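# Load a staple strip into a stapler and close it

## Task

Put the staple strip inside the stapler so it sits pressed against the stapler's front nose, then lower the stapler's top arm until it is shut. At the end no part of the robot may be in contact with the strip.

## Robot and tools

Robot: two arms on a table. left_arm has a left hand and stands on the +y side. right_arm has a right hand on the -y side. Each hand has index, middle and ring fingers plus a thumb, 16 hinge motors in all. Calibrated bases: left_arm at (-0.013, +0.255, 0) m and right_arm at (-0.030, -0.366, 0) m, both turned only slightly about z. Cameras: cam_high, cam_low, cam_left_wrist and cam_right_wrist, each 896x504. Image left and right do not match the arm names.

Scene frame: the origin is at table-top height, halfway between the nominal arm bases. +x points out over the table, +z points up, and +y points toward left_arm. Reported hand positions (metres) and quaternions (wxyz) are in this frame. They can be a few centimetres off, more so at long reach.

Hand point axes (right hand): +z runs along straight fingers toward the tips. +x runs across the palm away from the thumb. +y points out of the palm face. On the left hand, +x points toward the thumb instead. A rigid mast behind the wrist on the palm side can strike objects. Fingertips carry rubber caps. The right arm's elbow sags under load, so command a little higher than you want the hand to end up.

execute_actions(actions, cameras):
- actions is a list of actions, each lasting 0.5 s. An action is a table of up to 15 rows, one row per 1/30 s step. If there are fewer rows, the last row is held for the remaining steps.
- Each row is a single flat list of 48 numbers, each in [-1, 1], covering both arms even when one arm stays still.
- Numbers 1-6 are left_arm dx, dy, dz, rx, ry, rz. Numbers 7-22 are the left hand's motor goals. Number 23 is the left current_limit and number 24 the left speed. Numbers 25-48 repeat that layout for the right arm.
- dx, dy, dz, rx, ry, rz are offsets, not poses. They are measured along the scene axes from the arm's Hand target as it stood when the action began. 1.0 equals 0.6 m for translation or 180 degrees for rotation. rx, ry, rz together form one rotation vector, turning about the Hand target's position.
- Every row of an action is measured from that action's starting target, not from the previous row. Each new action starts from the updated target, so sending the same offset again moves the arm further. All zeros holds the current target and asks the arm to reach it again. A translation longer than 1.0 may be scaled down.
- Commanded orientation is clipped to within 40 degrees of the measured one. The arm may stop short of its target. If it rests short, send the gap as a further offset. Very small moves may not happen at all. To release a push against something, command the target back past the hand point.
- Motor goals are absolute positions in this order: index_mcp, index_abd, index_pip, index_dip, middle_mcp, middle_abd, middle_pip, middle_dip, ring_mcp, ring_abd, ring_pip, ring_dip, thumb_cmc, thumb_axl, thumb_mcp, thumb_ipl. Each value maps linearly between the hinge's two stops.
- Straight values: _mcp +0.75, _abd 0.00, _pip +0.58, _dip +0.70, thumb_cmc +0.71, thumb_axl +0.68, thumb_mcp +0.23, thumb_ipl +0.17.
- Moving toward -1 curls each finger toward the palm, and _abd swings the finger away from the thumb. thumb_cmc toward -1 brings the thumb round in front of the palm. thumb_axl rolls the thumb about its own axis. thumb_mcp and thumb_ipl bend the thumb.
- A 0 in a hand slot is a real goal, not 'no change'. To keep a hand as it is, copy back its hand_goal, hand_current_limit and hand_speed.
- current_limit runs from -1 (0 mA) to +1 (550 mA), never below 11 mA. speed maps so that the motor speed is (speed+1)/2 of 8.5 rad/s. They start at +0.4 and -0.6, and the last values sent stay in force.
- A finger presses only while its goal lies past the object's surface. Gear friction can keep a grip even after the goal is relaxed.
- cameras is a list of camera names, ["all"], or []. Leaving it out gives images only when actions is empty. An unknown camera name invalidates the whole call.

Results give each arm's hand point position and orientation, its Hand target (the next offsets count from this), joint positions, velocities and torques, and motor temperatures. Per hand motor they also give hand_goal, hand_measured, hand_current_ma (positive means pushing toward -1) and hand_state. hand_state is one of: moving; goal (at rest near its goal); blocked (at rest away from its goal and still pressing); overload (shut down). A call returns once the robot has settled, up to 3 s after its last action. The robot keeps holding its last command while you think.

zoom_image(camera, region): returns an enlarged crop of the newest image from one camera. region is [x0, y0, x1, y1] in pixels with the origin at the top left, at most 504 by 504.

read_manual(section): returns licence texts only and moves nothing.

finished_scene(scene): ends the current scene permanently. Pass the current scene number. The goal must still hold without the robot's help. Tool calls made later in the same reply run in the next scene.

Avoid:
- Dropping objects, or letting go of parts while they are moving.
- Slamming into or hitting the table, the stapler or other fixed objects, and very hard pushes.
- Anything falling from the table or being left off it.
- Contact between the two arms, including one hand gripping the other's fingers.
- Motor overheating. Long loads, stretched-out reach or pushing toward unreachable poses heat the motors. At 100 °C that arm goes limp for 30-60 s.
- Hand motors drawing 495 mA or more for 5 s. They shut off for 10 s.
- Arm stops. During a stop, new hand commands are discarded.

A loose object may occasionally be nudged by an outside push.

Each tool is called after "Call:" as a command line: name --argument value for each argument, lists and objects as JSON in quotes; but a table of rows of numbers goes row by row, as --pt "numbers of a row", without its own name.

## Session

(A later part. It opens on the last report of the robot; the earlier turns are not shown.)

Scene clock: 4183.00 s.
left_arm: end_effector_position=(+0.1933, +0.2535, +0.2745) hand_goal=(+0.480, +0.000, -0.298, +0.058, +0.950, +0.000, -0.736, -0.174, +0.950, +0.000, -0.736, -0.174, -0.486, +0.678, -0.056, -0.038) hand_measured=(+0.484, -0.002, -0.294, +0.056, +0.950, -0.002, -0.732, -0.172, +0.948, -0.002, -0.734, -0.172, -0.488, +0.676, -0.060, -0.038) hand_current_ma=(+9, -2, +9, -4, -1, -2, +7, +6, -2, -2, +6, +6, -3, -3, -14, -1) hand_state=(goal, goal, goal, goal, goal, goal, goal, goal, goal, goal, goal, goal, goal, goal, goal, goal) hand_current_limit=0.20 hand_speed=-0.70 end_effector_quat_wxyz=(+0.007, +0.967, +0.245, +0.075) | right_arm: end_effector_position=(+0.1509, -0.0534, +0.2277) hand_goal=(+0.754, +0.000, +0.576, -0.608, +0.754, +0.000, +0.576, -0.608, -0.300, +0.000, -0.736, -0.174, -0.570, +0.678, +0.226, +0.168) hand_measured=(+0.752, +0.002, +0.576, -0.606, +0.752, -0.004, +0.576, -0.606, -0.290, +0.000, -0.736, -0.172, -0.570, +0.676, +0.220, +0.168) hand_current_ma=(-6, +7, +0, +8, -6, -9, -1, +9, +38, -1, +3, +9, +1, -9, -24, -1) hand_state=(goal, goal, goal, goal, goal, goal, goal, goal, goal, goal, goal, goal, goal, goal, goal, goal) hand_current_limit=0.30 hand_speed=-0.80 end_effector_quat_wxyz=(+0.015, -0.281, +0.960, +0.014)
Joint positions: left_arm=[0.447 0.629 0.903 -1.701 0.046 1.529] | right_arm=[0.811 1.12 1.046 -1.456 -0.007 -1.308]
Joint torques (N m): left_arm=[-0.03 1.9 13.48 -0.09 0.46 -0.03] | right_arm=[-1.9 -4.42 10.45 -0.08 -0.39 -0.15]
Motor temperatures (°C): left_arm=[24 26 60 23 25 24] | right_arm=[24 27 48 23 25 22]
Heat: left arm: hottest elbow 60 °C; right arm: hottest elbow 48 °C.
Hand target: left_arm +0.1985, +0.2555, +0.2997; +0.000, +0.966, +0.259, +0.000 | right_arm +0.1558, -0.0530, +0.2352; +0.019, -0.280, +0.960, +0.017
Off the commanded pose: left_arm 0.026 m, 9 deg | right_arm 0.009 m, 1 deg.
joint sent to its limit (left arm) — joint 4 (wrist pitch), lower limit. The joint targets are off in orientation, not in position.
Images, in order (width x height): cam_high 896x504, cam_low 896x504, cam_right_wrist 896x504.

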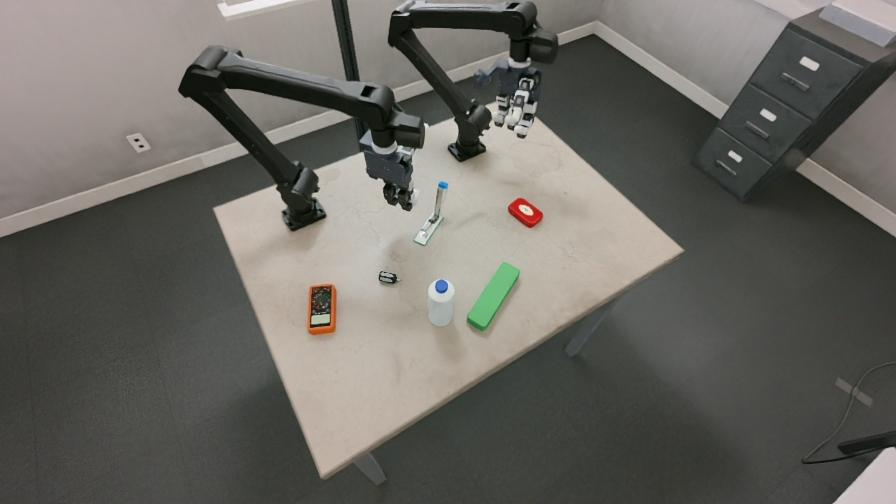

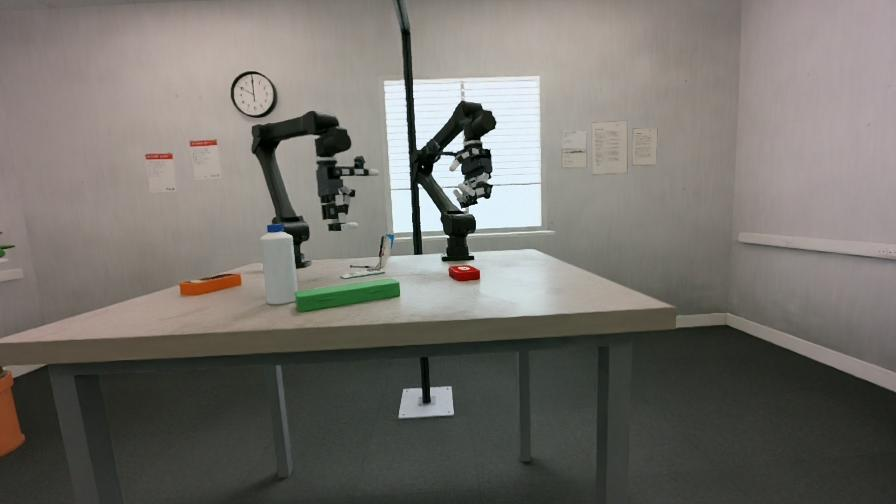

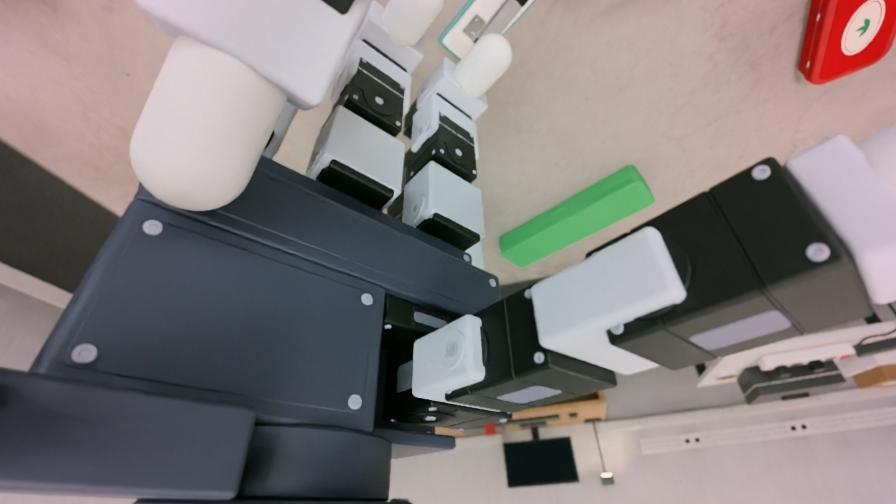

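Call:
zoom_image --camera "cam_high" --region '[420, 175, 460, 225]'

Call:
zoom_image --camera "cam_low" --region '[335, 225, 405, 285]'

Scaled by 10.080 from the camera's 896x504 image, which has a finer 1280x720 frame.

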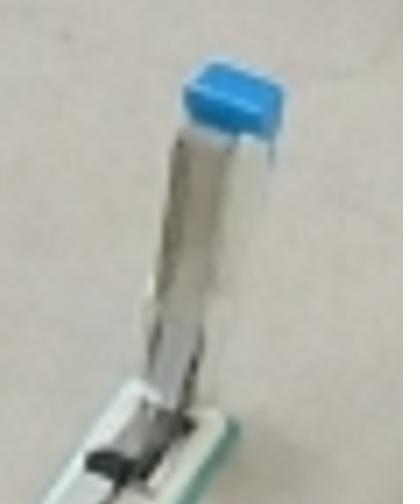

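Scaled by 7.200 from the camera's 896x504 image, which has a finer 1280x720 frame.

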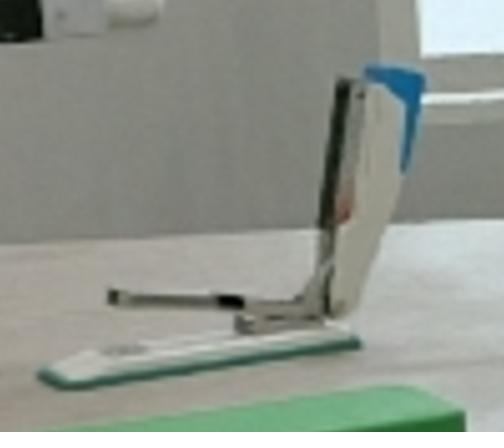

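Call:
execute_actions --actions '[[[0,-0.08,0,0,0,0,-0.3,0,-0.737,-0.174,0.754,0,0.58,0.70,-0.3,0,-0.737,-0.174,-0.486,0.678,0.226,0.168,0.4,-0.7, -0.12,-0.12,0.0,0,0,0,0.754,0.0,0.576,-0.609,0.754,-0.0,0.576,-0.609,-0.3,0,-0.737,-0.174,-0.57,0.678,0.226,0.168,0.3,-0.8]],[[0.005,-0.13,0,0,0,0,-0.3,0,-0.737,-0.174,0.754,0,0.58,0.70,-0.3,0,-0.737,-0.174,-0.486,0.678,0.226,0.168,0.4,-0.7, -0.05,-0.10,0.0,0,0,0,0.754,0.0,0.576,-0.609,0.754,-0.0,0.576,-0.609,-0.3,0,-0.737,-0.174,-0.57,0.678,0.226,0.168,0.3,-0.8]],[[0.01,-0.1,-0.03,0,0,0.0139,-0.3,0,-0.737,-0.174,0.754,0,0.58,0.70,-0.3,0,-0.737,-0.174,-0.486,0.678,0.226,0.168,0.4,-0.7, 0,0,0.0,0,0,0,0.754,0.0,0.576,-0.609,0.754,-0.0,0.576,-0.609,-0.3,0,-0.737,-0.174,-0.57,0.678,0.226,0.168,0.3,-0.8]]]' --cameras '["cam_left_wrist","cam_low","cam_high"]'

Call:
zoom_image --camera "cam_high" --region '[400, 120, 500, 250]'

Call:
zoom_image --camera "cam_low" --region '[335, 165, 455, 285]'

Scene clock: 4443.70 s.
left_arm: end_effector_position=(+0.1987, +0.0740, +0.2540) hand_goal=(-0.300, +0.000, -0.736, -0.174, +0.754, +0.000, +0.580, +0.700, -0.300, +0.000, -0.736, -0.174, -0.486, +0.678, +0.226, +0.168) hand_measured=(-0.286, -0.002, -0.734, -0.172, +0.754, +0.000, +0.576, +0.698, -0.280, -0.002, -0.734, -0.172, -0.486, +0.676, +0.216, +0.164) hand_current_ma=(+44, -2, +4, +5, -2, -1, -8, -6, +62, -2, +6, +6, +0, -2, -37, -12) hand_state=(goal, goal, goal, goal, goal, goal, goal, goal, goal, goal, goal, goal, goal, goal, goal, goal) hand_current_limit=0.40 hand_speed=-0.70 end_effector_quat_wxyz=(+0.001, +0.962, +0.273, -0.003) | right_arm: end_effector_position=(+0.0527, -0.1851, +0.2299) hand_goal=(+0.754, +0.000, +0.576, -0.608, +0.754, +0.000, +0.576, -0.608, -0.300, +0.000, -0.736, -0.174, -0.570, +0.678, +0.226, +0.168) hand_measured=(+0.752, +0.002, +0.576, -0.606, +0.752, +0.000, +0.576, -0.606, -0.290, +0.000, -0.736, -0.172, -0.570, +0.676, +0.222, +0.168) hand_current_ma=(-8, +3, +0, +8, -7, +1, -1, +9, +37, -1, +3, +9, +1, -9, -23, -1) hand_state=(goal, goal, goal, goal, goal, goal, goal, goal, goal, goal, goal, goal, goal, goal, goal, goal) hand_current_limit=0.30 hand_speed=-0.80 end_effector_quat_wxyz=(+0.021, -0.280, +0.960, +0.018)
Joint positions: left_arm=[-0.688 0.817 0.944 -1.701 0.006 0.34] | right_arm=[0.693 0.632 0.803 -1.688 -0.014 -1.424]
Joint torques (N m): left_arm=[-0.03 -1.55 13.49 -0.2 0.02 -0.22] | right_arm=[-1.44 1.73 9.88 0.13 -0.45 -0.13]
Motor temperatures (°C): left_arm=[24 26 62 23 25 24] | right_arm=[24 26 49 23 25 22]
Heat: left arm: hottest elbow 62 °C; right arm: hottest elbow 49 °C.
Hand target: left_arm +0.2074, +0.0695, +0.2817; +0.000, +0.960, +0.280, +0.000 | right_arm +0.0538, -0.1851, +0.2350; +0.019, -0.280, +0.960, +0.017
Off the commanded pose: left_arm 0.029 m, 1 deg | right_arm 0.005 m, 0 deg.
joint sent to its limit (left arm) — joint 4 (wrist pitch), lower limit. The joint targets are off in orientation, not in position.
joint sent to its limit (right arm) — joint 4 (wrist pitch), lower limit. The joint targets still meet the commanded pose.
Images, in order (width x height): cam_high 896x504, cam_low 896x504, cam_left_wrist 896x504.

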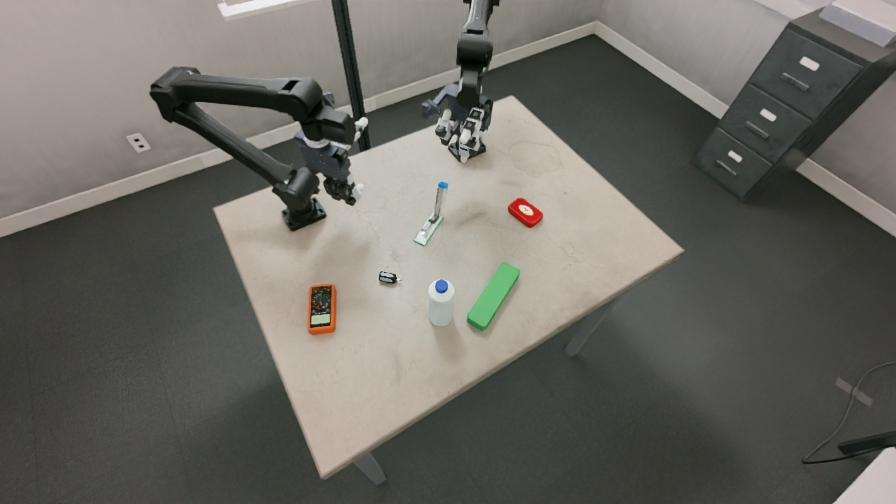

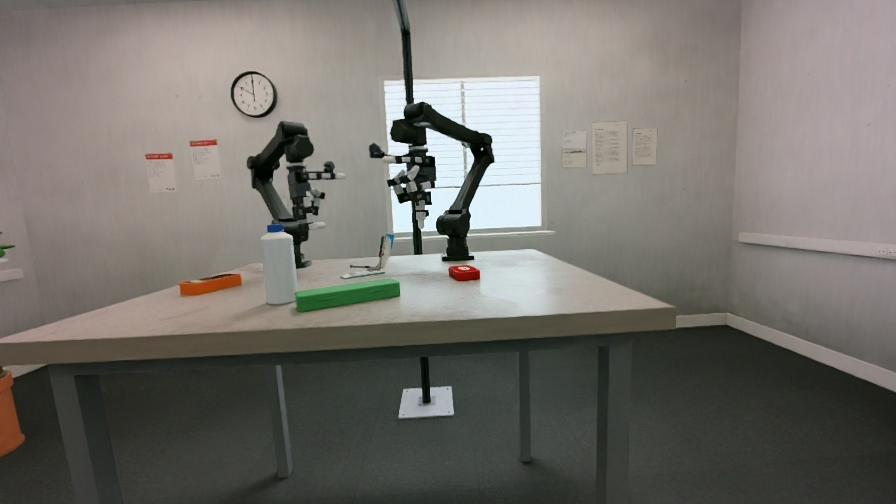

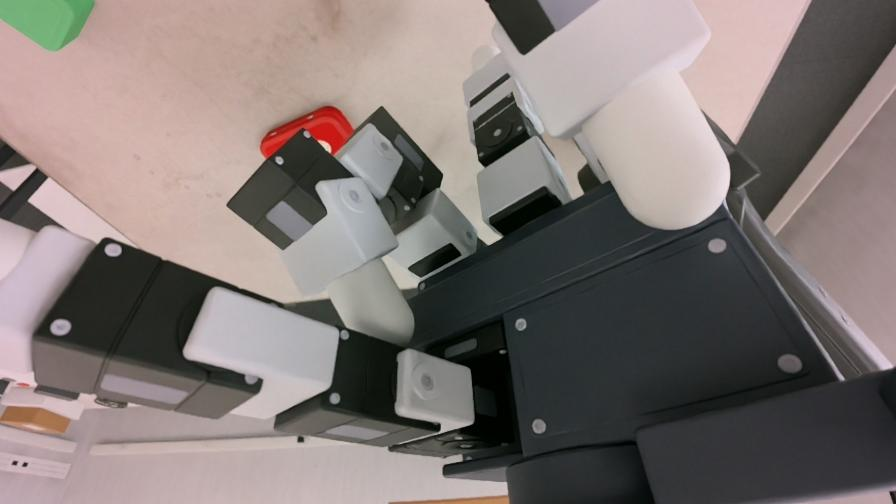

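Scaled by 3.877 from the camera's 896x504 image, which has a finer 1280x720 frame.

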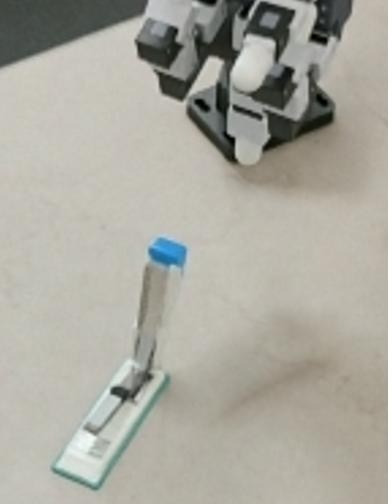

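Scaled by 4.200 from the camera's 896x504 image, which has a finer 1280x720 frame.

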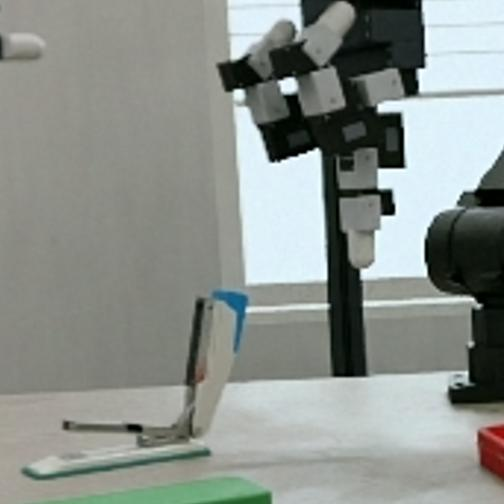

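Call:
execute_actions --actions '[[[0.0245,-0.09,-0.05,0,0,0,-0.3,0,-0.737,-0.174,0.754,0,0.58,0.70,-0.3,0,-0.737,-0.174,-0.486,0.678,0.226,0.168,0.4,-0.7, 0,0,0.0,0,0,0,0.754,0.0,0.576,-0.609,0.754,-0.0,0.576,-0.609,-0.3,0,-0.737,-0.174,-0.57,0.678,0.226,0.168,0.3,-0.8]]]' --cameras '["cam_low","cam_high"]'

Call:
zoom_image --camera "cam_high" --region '[400, 140, 480, 240]'

Call:
zoom_image --camera "cam_low" --region '[335, 165, 455, 285]'

Scene clock: 4463.37 s.
left_arm: end_effector_position=(+0.2089, +0.0245, +0.2252) hand_goal=(-0.300, +0.000, -0.736, -0.174, +0.754, +0.000, +0.580, +0.700, -0.300, +0.000, -0.736, -0.174, -0.486, +0.678, +0.226, +0.168) hand_measured=(-0.286, -0.002, -0.734, -0.172, +0.752, +0.000, +0.578, +0.698, -0.284, -0.002, -0.734, -0.172, -0.486, +0.676, +0.216, +0.164) hand_current_ma=(+40, -2, +3, +5, -3, -1, -5, -6, +53, -2, +5, +6, +1, -2, -35, -12) hand_state=(goal, goal, goal, goal, goal, goal, goal, goal, goal, goal, goal, goal, goal, goal, goal, goal) hand_current_limit=0.40 hand_speed=-0.70 end_effector_quat_wxyz=(-0.028, +0.962, +0.272, -0.017) | right_arm: end_effector_position=(+0.0527, -0.1851, +0.2299) hand_goal=(+0.754, +0.000, +0.576, -0.608, +0.754, +0.000, +0.576, -0.608, -0.300, +0.000, -0.736, -0.174, -0.570, +0.678, +0.226, +0.168) hand_measured=(+0.752, +0.002, +0.576, -0.606, +0.752, +0.000, +0.576, -0.606, -0.290, +0.000, -0.736, -0.172, -0.570, +0.676, +0.222, +0.168) hand_current_ma=(-8, +3, +0, +8, -7, +1, -1, +9, +37, -1, +3, +9, +1, -9, -23, -1) hand_state=(goal, goal, goal, goal, goal, goal, goal, goal, goal, goal, goal, goal, goal, goal, goal, goal) hand_current_limit=0.30 hand_speed=-0.80 end_effector_quat_wxyz=(+0.021, -0.280, +0.960, +0.018)
Joint positions: left_arm=[-0.829 0.977 0.965 -1.624 0.004 0.203] | right_arm=[0.693 0.632 0.803 -1.688 -0.014 -1.424]
Joint torques (N m): left_arm=[0.38 -3.9 13.23 0.1 -0.02 -0.23] | right_arm=[-2.08 0.85 9.99 -0.06 -0.46 -0.13]
Motor temperatures (°C): left_arm=[24 26 63 23 24 24] | right_arm=[24 26 50 23 25 22]
Heat: left arm: hottest elbow 63 °C; right arm: hottest elbow 50 °C.
Hand target: left_arm +0.2222, +0.0156, +0.2517; +0.000, +0.960, +0.280, +0.000 | right_arm +0.0538, -0.1851, +0.2350; +0.019, -0.280, +0.960, +0.017
Off the commanded pose: left_arm 0.031 m, 4 deg | right_arm 0.005 m, 0 deg.
joint sent to its limit (right arm) — joint 4 (wrist pitch), lower limit. The joint targets still meet the commanded pose.
Images, in order (width x height): cam_high 896x504, cam_low 896x504.

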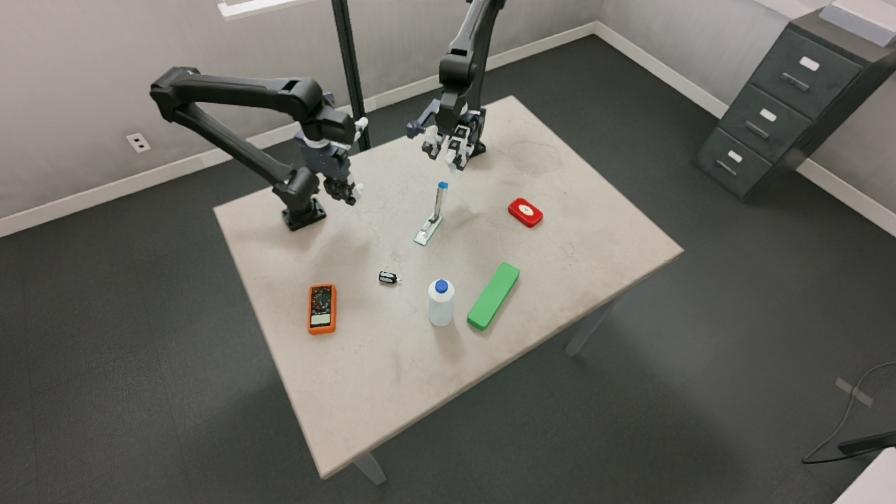

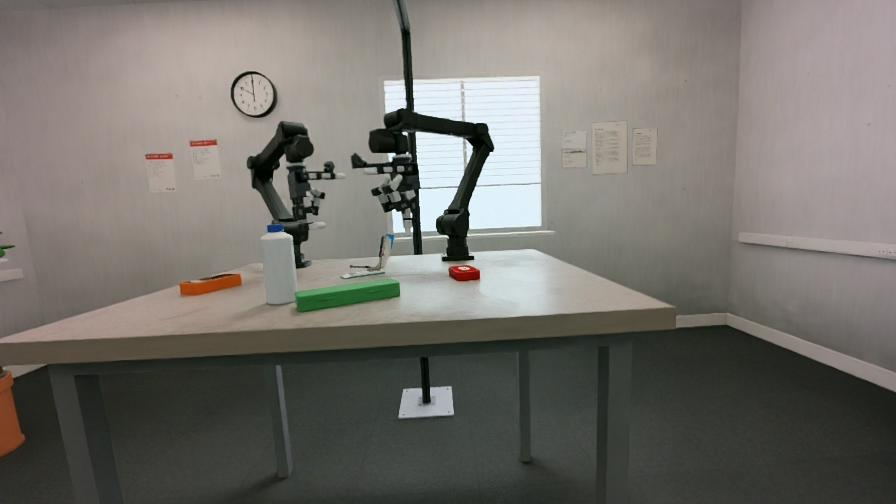

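Scaled by 5.040 from the camera's 896x504 image, which has a finer 1280x720 frame.

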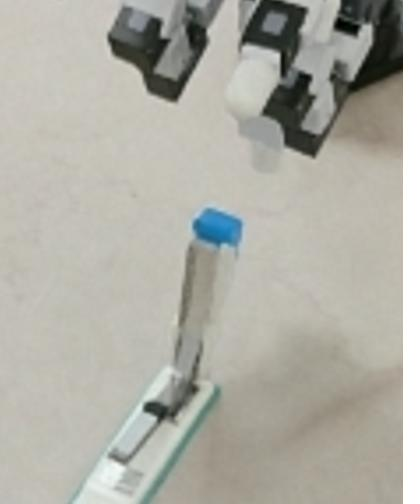

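Scaled by 4.200 from the camera's 896x504 image, which has a finer 1280x720 frame.

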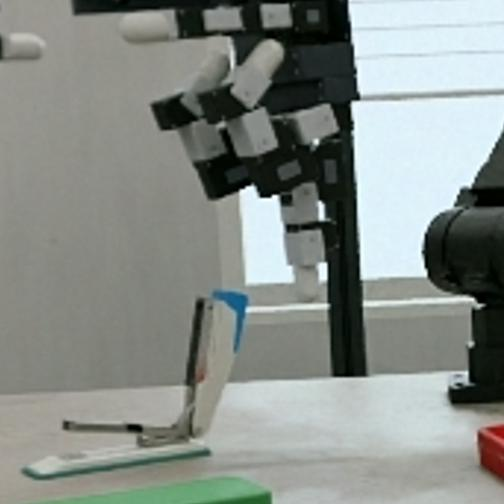

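Call:
execute_actions --actions '[[[0.0,0.0,-0.035,0,0,0,-0.3,0,-0.737,-0.174,0.754,0,0.58,0.70,-0.3,0,-0.737,-0.174,-0.486,0.678,0.226,0.168,0.4,-0.7, 0,0,0.0,0,0,0,0.754,0.0,0.576,-0.609,0.754,-0.0,0.576,-0.609,-0.3,0,-0.737,-0.174,-0.57,0.678,0.226,0.168,0.3,-0.8]],[[0.03,-0.048,0,0,0,0,-0.3,0,-0.737,-0.174,0.754,0,0.58,0.70,-0.3,0,-0.737,-0.174,-0.486,0.678,0.226,0.168,0.4,-0.7, 0,0,0.0,0,0,0,0.754,0.0,0.576,-0.609,0.754,-0.0,0.576,-0.609,-0.3,0,-0.737,-0.174,-0.57,0.678,0.226,0.168,0.3,-0.8]]]' --cameras '["cam_low","cam_high"]'

Call:
zoom_image --camera "cam_high" --region '[400, 140, 480, 240]'

Call:
zoom_image --camera "cam_low" --region '[335, 165, 455, 285]'

Scene clock: 4522.43 s.
left_arm: end_effector_position=(+0.2297, +0.0009, +0.2034) hand_goal=(-0.300, +0.000, -0.736, -0.174, +0.754, +0.000, +0.580, +0.700, -0.300, +0.000, -0.736, -0.174, -0.486, +0.678, +0.226, +0.168) hand_measured=(-0.286, -0.002, -0.734, -0.172, +0.754, +0.000, +0.578, +0.698, -0.284, -0.002, -0.734, -0.172, -0.486, +0.676, +0.216, +0.164) hand_current_ma=(+40, -2, +3, +5, -1, -1, -5, -6, +52, -2, +5, +6, +1, -2, -35, -12) hand_state=(goal, goal, goal, goal, goal, goal, goal, goal, goal, goal, goal, goal, goal, goal, goal, goal) hand_current_limit=0.40 hand_speed=-0.70 end_effector_quat_wxyz=(-0.031, +0.960, +0.279, -0.017) | right_arm: end_effector_position=(+0.0527, -0.1851, +0.2299) hand_goal=(+0.754, +0.000, +0.576, -0.608, +0.754, +0.000, +0.576, -0.608, -0.300, +0.000, -0.736, -0.174, -0.570, +0.678, +0.226, +0.168) hand_measured=(+0.752, +0.002, +0.576, -0.606, +0.752, +0.000, +0.576, -0.606, -0.290, +0.000, -0.736, -0.172, -0.570, +0.676, +0.222, +0.168) hand_current_ma=(-8, +3, +0, +8, -7, +1, -1, +9, +37, -1, +3, +9, +1, -9, -23, -1) hand_state=(goal, goal, goal, goal, goal, goal, goal, goal, goal, goal, goal, goal, goal, goal, goal, goal) hand_current_limit=0.30 hand_speed=-0.80 end_effector_quat_wxyz=(+0.021, -0.280, +0.960, +0.018)
Joint positions: left_arm=[-0.838 1.075 0.972 -1.539 0.003 0.179] | right_arm=[0.693 0.632 0.803 -1.688 -0.014 -1.424]
Joint torques (N m): left_arm=[-0.73 -5.83 12.98 0.24 0.02 -0.22] | right_arm=[-1.9 1.49 9.94 0.1 -0.46 -0.11]
Motor temperatures (°C): left_arm=[24 26 62 23 24 24] | right_arm=[24 25 50 23 25 22]
Heat: left arm: hottest elbow 62 °C; right arm: hottest elbow 50 °C.
Hand target: left_arm +0.2401, -0.0133, +0.2307; +0.000, +0.960, +0.280, +0.000 | right_arm +0.0538, -0.1851, +0.2350; +0.019, -0.280, +0.960, +0.017
Off the commanded pose: left_arm 0.032 m, 4 deg | right_arm 0.005 m, 0 deg.
joint sent to its limit (right arm) — joint 4 (wrist pitch), lower limit. The joint targets still meet the commanded pose.
Images, in order (width x height): cam_high 896x504, cam_low 896x504.

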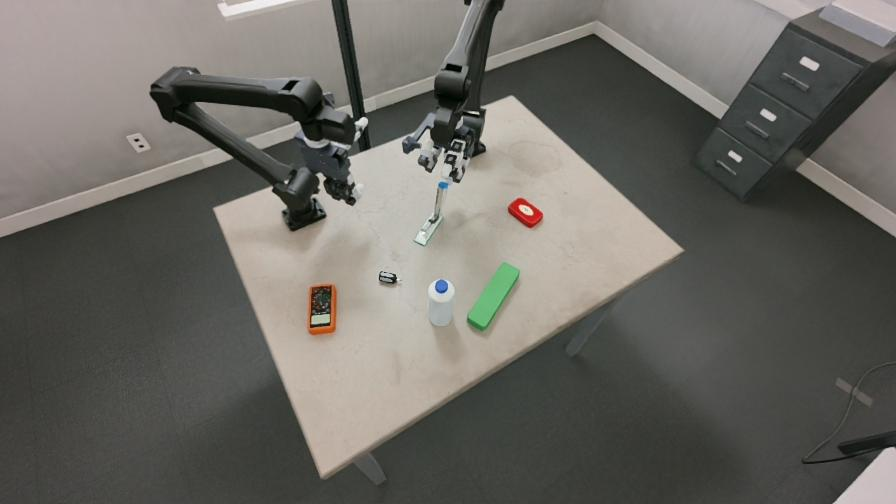

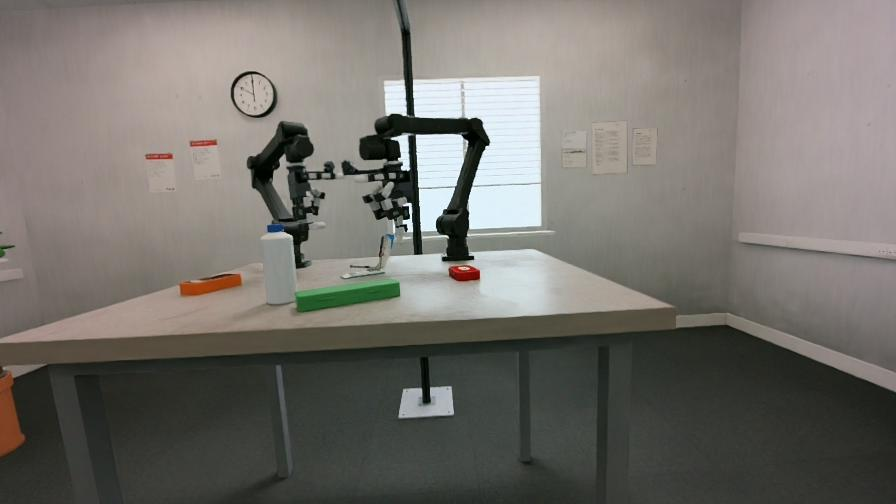

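Scaled by 5.040 from the camera's 896x504 image, which has a finer 1280x720 frame.

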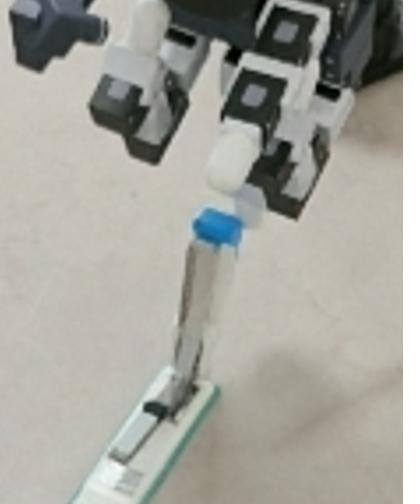

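Scaled by 4.200 from the camera's 896x504 image, which has a finer 1280x720 frame.

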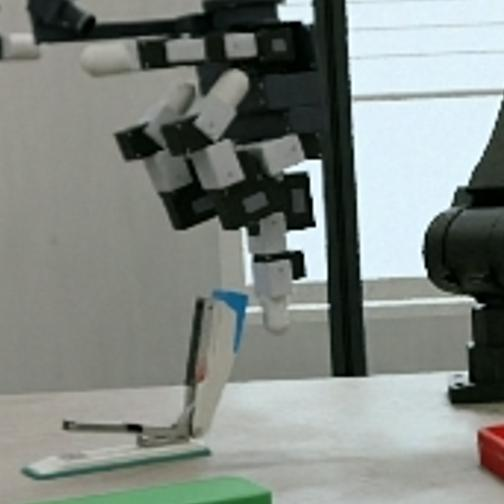

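Call:
execute_actions --actions '[[[0.018,-0.028,0.005,0,0,0,-0.3,0,-0.737,-0.174,0.754,0,0.58,0.70,-0.3,0,-0.737,-0.174,-0.486,0.678,0.226,0.168,0.4,-0.7, 0,0,0.0,0,0,0,0.754,0.0,0.576,-0.609,0.754,-0.0,0.576,-0.609,-0.3,0,-0.737,-0.174,-0.57,0.678,0.226,0.168,0.3,-0.8]],[[0.018,-0.028,0.005,0,0,0,-0.3,0,-0.737,-0.174,0.754,0,0.58,0.70,-0.3,0,-0.737,-0.174,-0.486,0.678,0.226,0.168,0.4,-0.7, 0,0,0.0,0,0,0,0.754,0.0,0.576,-0.609,0.754,-0.0,0.576,-0.609,-0.3,0,-0.737,-0.174,-0.57,0.678,0.226,0.168,0.3,-0.8]]]' --cameras '["cam_low","cam_high"]'

Call:
zoom_image --camera "cam_low" --region '[335, 165, 455, 285]'

Call:
zoom_image --camera "cam_high" --region '[400, 140, 480, 240]'

Scene clock: 4564.50 s.
left_arm: end_effector_position=(+0.2508, -0.0305, +0.2117) hand_goal=(-0.300, +0.000, -0.736, -0.174, +0.754, +0.000, +0.580, +0.700, -0.300, +0.000, -0.736, -0.174, -0.486, +0.678, +0.226, +0.168) hand_measured=(-0.286, -0.002, -0.734, -0.172, +0.756, +0.000, +0.580, +0.698, -0.284, -0.002, -0.734, -0.172, -0.486, +0.676, +0.216, +0.164) hand_current_ma=(+40, -2, +3, +5, +6, -1, +1, -3, +52, -2, +5, +6, +1, -2, -35, -12) hand_state=(goal, goal, goal, goal, goal, goal, goal, goal, goal, goal, goal, goal, goal, goal, goal, goal) hand_current_limit=0.40 hand_speed=-0.70 end_effector_quat_wxyz=(-0.028, +0.960, +0.279, -0.015) | right_arm: end_effector_position=(+0.0527, -0.1851, +0.2299) hand_goal=(+0.754, +0.000, +0.576, -0.608, +0.754, +0.000, +0.576, -0.608, -0.300, +0.000, -0.736, -0.174, -0.570, +0.678, +0.226, +0.168) hand_measured=(+0.752, +0.002, +0.576, -0.606, +0.752, +0.000, +0.576, -0.606, -0.290, +0.000, -0.736, -0.172, -0.570, +0.676, +0.222, +0.168) hand_current_ma=(-8, +3, +0, +8, -7, +1, -1, +9, +37, -1, +3, +9, +1, -9, -23, -1) hand_state=(goal, goal, goal, goal, goal, goal, goal, goal, goal, goal, goal, goal, goal, goal, goal, goal) hand_current_limit=0.30 hand_speed=-0.80 end_effector_quat_wxyz=(+0.021, -0.280, +0.960, +0.018)
Joint positions: left_arm=[-0.858 1.171 1.062 -1.526 0.003 0.158] | right_arm=[0.693 0.632 0.803 -1.688 -0.014 -1.424]
Joint torques (N m): left_arm=[-0.79 -6.53 13.22 0.23 0.04 -0.21] | right_arm=[-1.44 1.85 9.77 0.02 -0.46 -0.15]
Motor temperatures (°C): left_arm=[24 26 64 23 24 24] | right_arm=[24 25 50 23 25 22]
Heat: left arm: hottest elbow 64 °C; right arm: hottest elbow 50 °C.
Hand target: left_arm +0.2618, -0.0468, +0.2367; +0.000, +0.960, +0.280, +0.000 | right_arm +0.0538, -0.1851, +0.2350; +0.019, -0.280, +0.960, +0.017
Off the commanded pose: left_arm 0.032 m, 4 deg | right_arm 0.005 m, 0 deg.
joint sent to its limit (right arm) — joint 4 (wrist pitch), lower limit. The joint targets still meet the commanded pose.
Images, in order (width x height): cam_high 896x504, cam_low 896x504.

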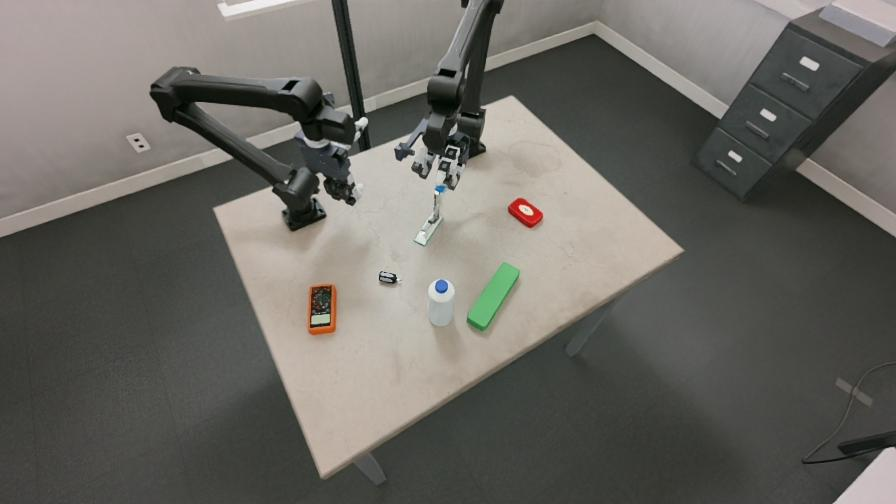

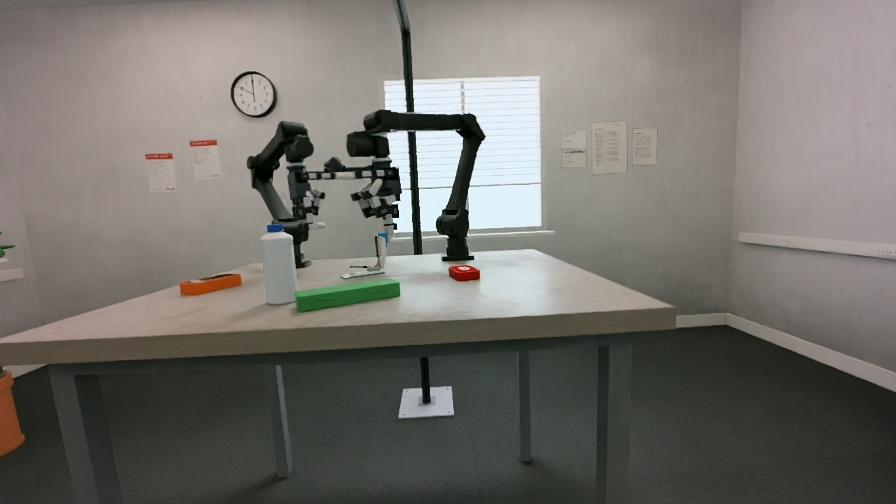

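Scaled by 4.200 from the camera's 896x504 image, which has a finer 1280x720 frame.

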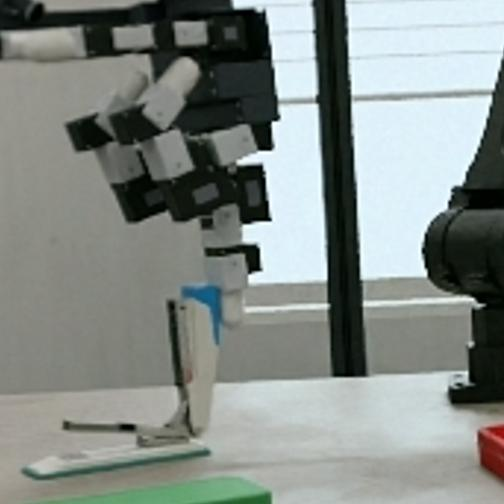

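Scaled by 5.040 from the camera's 896x504 image, which has a finer 1280x720 frame.

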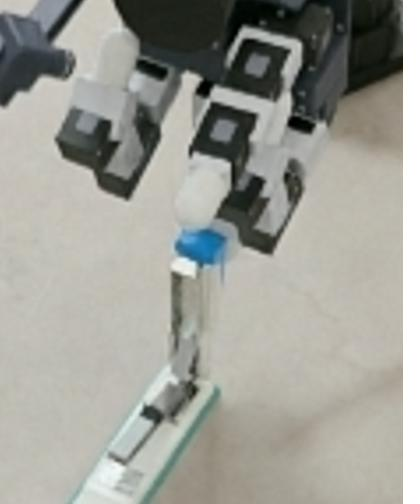

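Call:
execute_actions --actions '[[[0.018,-0.028,0.003,0,0,0,-0.3,0,-0.737,-0.174,0.754,0,0.58,0.70,-0.3,0,-0.737,-0.174,-0.486,0.678,0.226,0.168,0.4,-0.7, 0,0,0.0,0,0,0,0.754,0.0,0.576,-0.609,0.754,-0.0,0.576,-0.609,-0.3,0,-0.737,-0.174,-0.57,0.678,0.226,0.168,0.3,-0.8]],[[0.018,-0.028,0.0,0,0,0,-0.3,0,-0.737,-0.174,0.754,0,0.58,0.70,-0.3,0,-0.737,-0.174,-0.486,0.678,0.226,0.168,0.4,-0.7, 0,0,0.0,0,0,0,0.754,0.0,0.576,-0.609,0.754,-0.0,0.576,-0.609,-0.3,0,-0.737,-0.174,-0.57,0.678,0.226,0.168,0.3,-0.8]]]' --cameras '["cam_low","cam_high"]'

Call:
zoom_image --camera "cam_low" --region '[335, 165, 455, 285]'

Call:
zoom_image --camera "cam_high" --region '[400, 140, 480, 240]'

Scene clock: 4577.67 s.
left_arm: end_effector_position=(+0.2712, -0.0620, +0.2130) hand_goal=(-0.300, +0.000, -0.736, -0.174, +0.754, +0.000, +0.580, +0.700, -0.300, +0.000, -0.736, -0.174, -0.486, +0.678, +0.226, +0.168) hand_measured=(-0.286, -0.002, -0.734, -0.172, +0.766, -0.002, +0.586, +0.702, -0.284, -0.002, -0.734, -0.172, -0.486, +0.676, +0.216, +0.164) hand_current_ma=(+40, -2, +3, +5, +33, -2, +17, +6, +52, -2, +5, +6, +1, -2, -35, -12) hand_state=(goal, goal, goal, goal, goal, goal, goal, goal, goal, goal, goal, goal, goal, goal, goal, goal) hand_current_limit=0.40 hand_speed=-0.70 end_effector_quat_wxyz=(-0.031, +0.960, +0.279, -0.015) | right_arm: end_effector_position=(+0.0527, -0.1851, +0.2299) hand_goal=(+0.754, +0.000, +0.576, -0.608, +0.754, +0.000, +0.576, -0.608, -0.300, +0.000, -0.736, -0.174, -0.570, +0.678, +0.226, +0.168) hand_measured=(+0.752, +0.002, +0.576, -0.606, +0.752, +0.000, +0.576, -0.606, -0.290, +0.000, -0.736, -0.172, -0.570, +0.676, +0.222, +0.168) hand_current_ma=(-8, +3, +0, +8, -7, +1, -1, +9, +37, -1, +3, +9, +1, -9, -23, -1) hand_state=(goal, goal, goal, goal, goal, goal, goal, goal, goal, goal, goal, goal, goal, goal, goal, goal) hand_current_limit=0.30 hand_speed=-0.80 end_effector_quat_wxyz=(+0.021, -0.280, +0.960, +0.018)
Joint positions: left_arm=[-0.874 1.274 1.152 -1.517 0.003 0.142] | right_arm=[0.693 0.632 0.803 -1.688 -0.014 -1.424]
Joint torques (N m): left_arm=[-0.73 -8.12 13.38 0.39 0.04 -0.23] | right_arm=[-1.44 0.91 9.94 0.06 -0.44 -0.14]
Motor temperatures (°C): left_arm=[24 27 64 23 24 24] | right_arm=[24 25 50 23 25 22]
Heat: left arm: hottest elbow 64 °C; right arm: hottest elbow 50 °C.
Hand target: left_arm +0.2833, -0.0805, +0.2385; +0.000, +0.960, +0.280, +0.000 | right_arm +0.0538, -0.1851, +0.2350; +0.019, -0.280, +0.960, +0.017
Off the commanded pose: left_arm 0.034 m, 4 deg | right_arm 0.005 m, 0 deg.
joint sent to its limit (right arm) — joint 4 (wrist pitch), lower limit. The joint targets still meet the commanded pose.
Images, in order (width x height): cam_high 896x504, cam_low 896x504.

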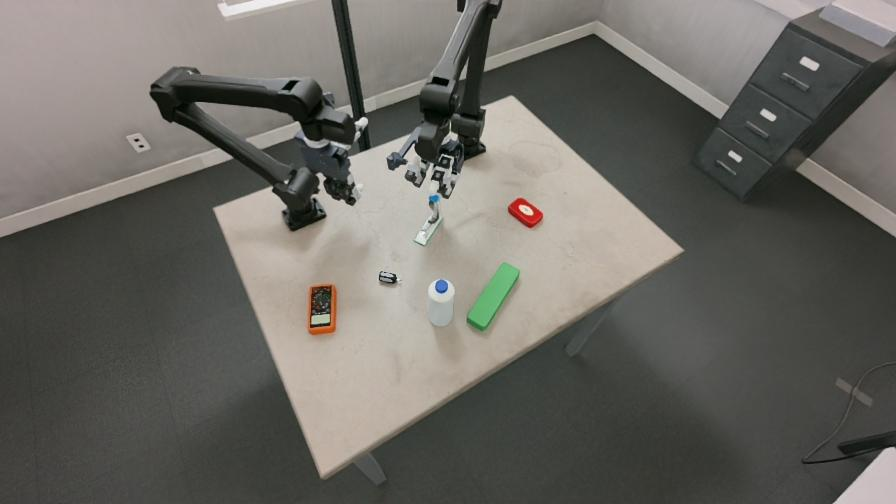

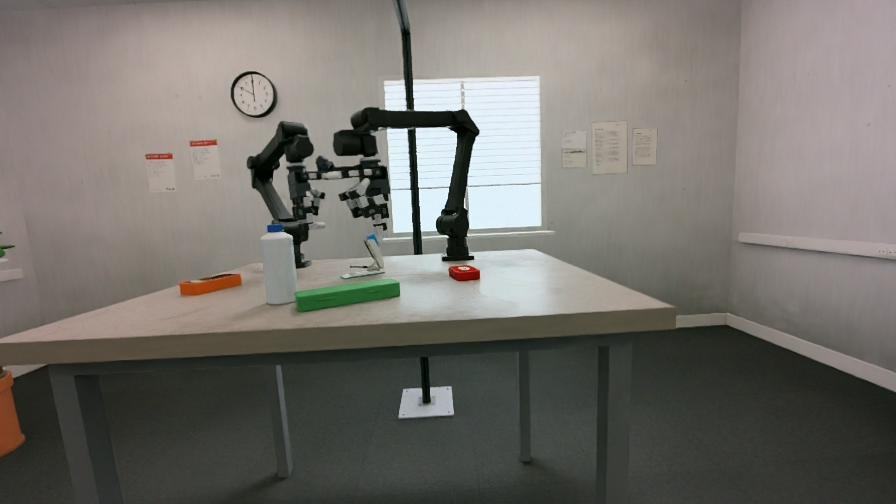

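Scaled by 4.200 from the camera's 896x504 image, which has a finer 1280x720 frame.

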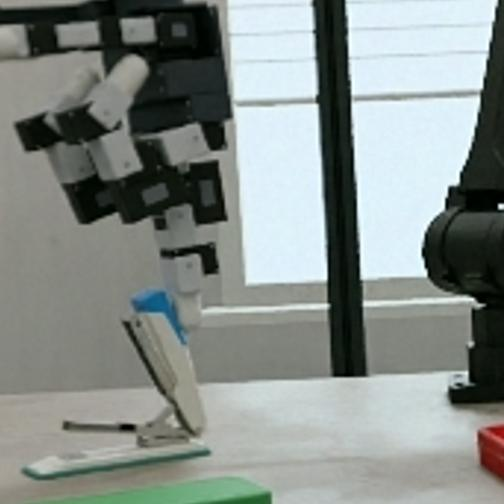

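Scaled by 5.040 from the camera's 896x504 image, which has a finer 1280x720 frame.

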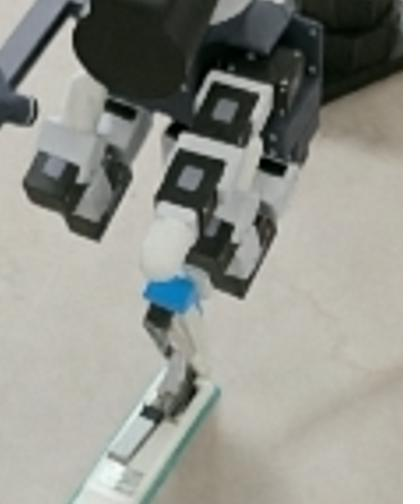

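Call:
execute_actions --actions '[[[0.018,-0.028,-0.01,0,0,0,-0.3,0,-0.737,-0.174,0.754,0,0.58,0.70,-0.3,0,-0.737,-0.174,-0.486,0.678,0.226,0.168,0.4,-0.7, 0,0,0.0,0,0,0,0.754,0.0,0.576,-0.609,0.754,-0.0,0.576,-0.609,-0.3,0,-0.737,-0.174,-0.57,0.678,0.226,0.168,0.3,-0.8]],[[0.016,-0.025,-0.015,0,0,0,-0.3,0,-0.737,-0.174,0.754,0,0.58,0.70,-0.3,0,-0.737,-0.174,-0.486,0.678,0.226,0.168,0.4,-0.7, 0,0,0.0,0,0,0,0.754,0.0,0.576,-0.609,0.754,-0.0,0.576,-0.609,-0.3,0,-0.737,-0.174,-0.57,0.678,0.226,0.168,0.3,-0.8]]]' --cameras '["cam_low","cam_high"]'

Call:
zoom_image --camera "cam_low" --region '[335, 165, 455, 285]'

Call:
zoom_image --camera "cam_high" --region '[400, 140, 480, 240]'

Scene clock: 4596.23 s.
left_arm: end_effector_position=(+0.2921, -0.0934, +0.1981) hand_goal=(-0.300, +0.000, -0.736, -0.174, +0.754, +0.000, +0.580, +0.700, -0.300, +0.000, -0.736, -0.174, -0.486, +0.678, +0.226, +0.168) hand_measured=(-0.286, -0.002, -0.734, -0.172, +0.754, -0.002, +0.582, +0.702, -0.284, -0.002, -0.734, -0.172, -0.486, +0.676, +0.216, +0.164) hand_current_ma=(+40, -2, +3, +5, +1, -4, +5, +5, +52, -2, +5, +6, +1, -2, -35, -12) hand_state=(goal, goal, goal, goal, goal, goal, goal, goal, goal, goal, goal, goal, goal, goal, goal, goal) hand_current_limit=0.40 hand_speed=-0.70 end_effector_quat_wxyz=(-0.030, +0.960, +0.279, -0.015) | right_arm: end_effector_position=(+0.0527, -0.1851, +0.2299) hand_goal=(+0.754, +0.000, +0.576, -0.608, +0.754, +0.000, +0.576, -0.608, -0.300, +0.000, -0.736, -0.174, -0.570, +0.678, +0.226, +0.168) hand_measured=(+0.752, +0.002, +0.576, -0.606, +0.752, +0.000, +0.576, -0.606, -0.290, +0.000, -0.736, -0.172, -0.570, +0.676, +0.222, +0.168) hand_current_ma=(-8, +3, +0, +8, -7, +1, -1, +9, +37, -1, +3, +9, +1, -9, -23, -1) hand_state=(goal, goal, goal, goal, goal, goal, goal, goal, goal, goal, goal, goal, goal, goal, goal, goal) hand_current_limit=0.30 hand_speed=-0.80 end_effector_quat_wxyz=(+0.021, -0.280, +0.960, +0.018)
Joint positions: left_arm=[-0.886 1.377 1.208 -1.468 0.003 0.13] | right_arm=[0.693 0.632 0.803 -1.688 -0.014 -1.424]
Joint torques (N m): left_arm=[-0.73 -9.88 13.33 0.28 0.03 -0.22] | right_arm=[-1.61 1.79 10.07 0.08 -0.43 -0.13]
Motor temperatures (°C): left_arm=[24 27 64 23 24 24] | right_arm=[24 25 50 23 25 22]
Heat: left arm: hottest elbow 64 °C; right arm: hottest elbow 50 °C.
Hand target: left_arm +0.3038, -0.1122, +0.2236; +0.000, +0.960, +0.280, +0.000 | right_arm +0.0538, -0.1851, +0.2350; +0.019, -0.280, +0.960, +0.017
Off the commanded pose: left_arm 0.034 m, 4 deg | right_arm 0.005 m, 0 deg.
joint sent to its limit (right arm) — joint 4 (wrist pitch), lower limit. The joint targets still meet the commanded pose.
Images, in order (width x height): cam_high 896x504, cam_low 896x504.

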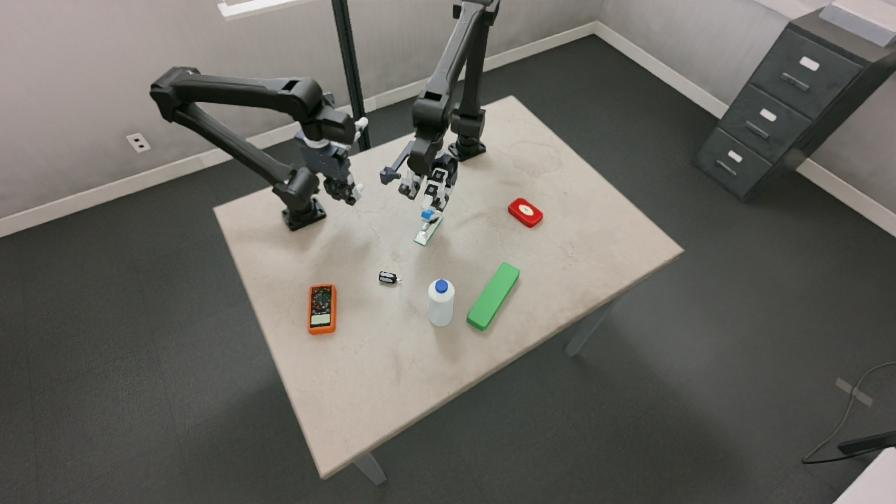

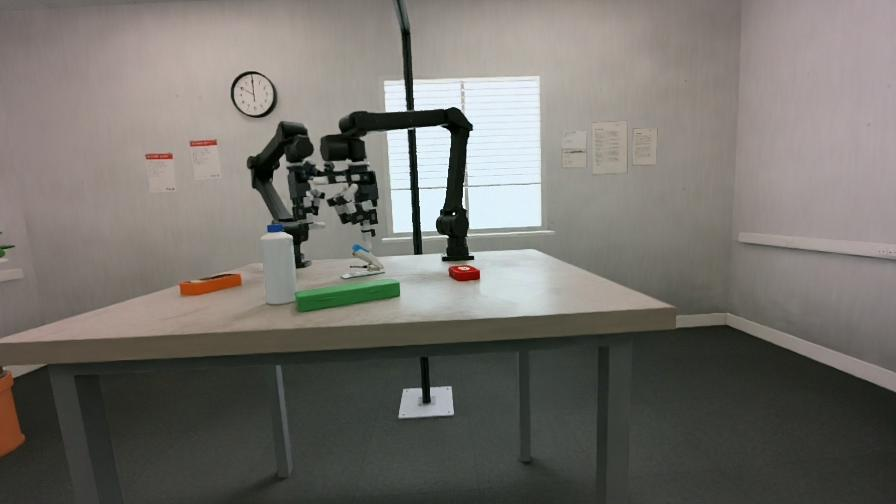

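Scaled by 4.200 from the camera's 896x504 image, which has a finer 1280x720 frame.

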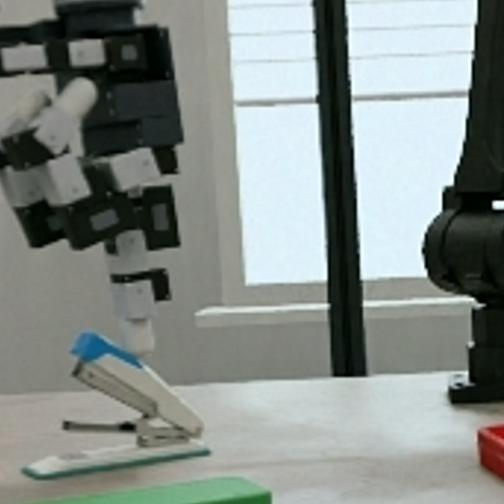

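Scaled by 5.040 from the camera's 896x504 image, which has a finer 1280x720 frame.

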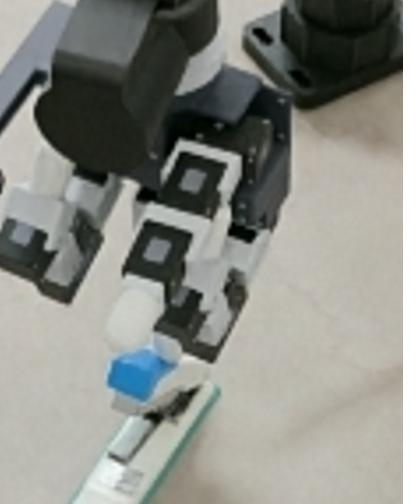

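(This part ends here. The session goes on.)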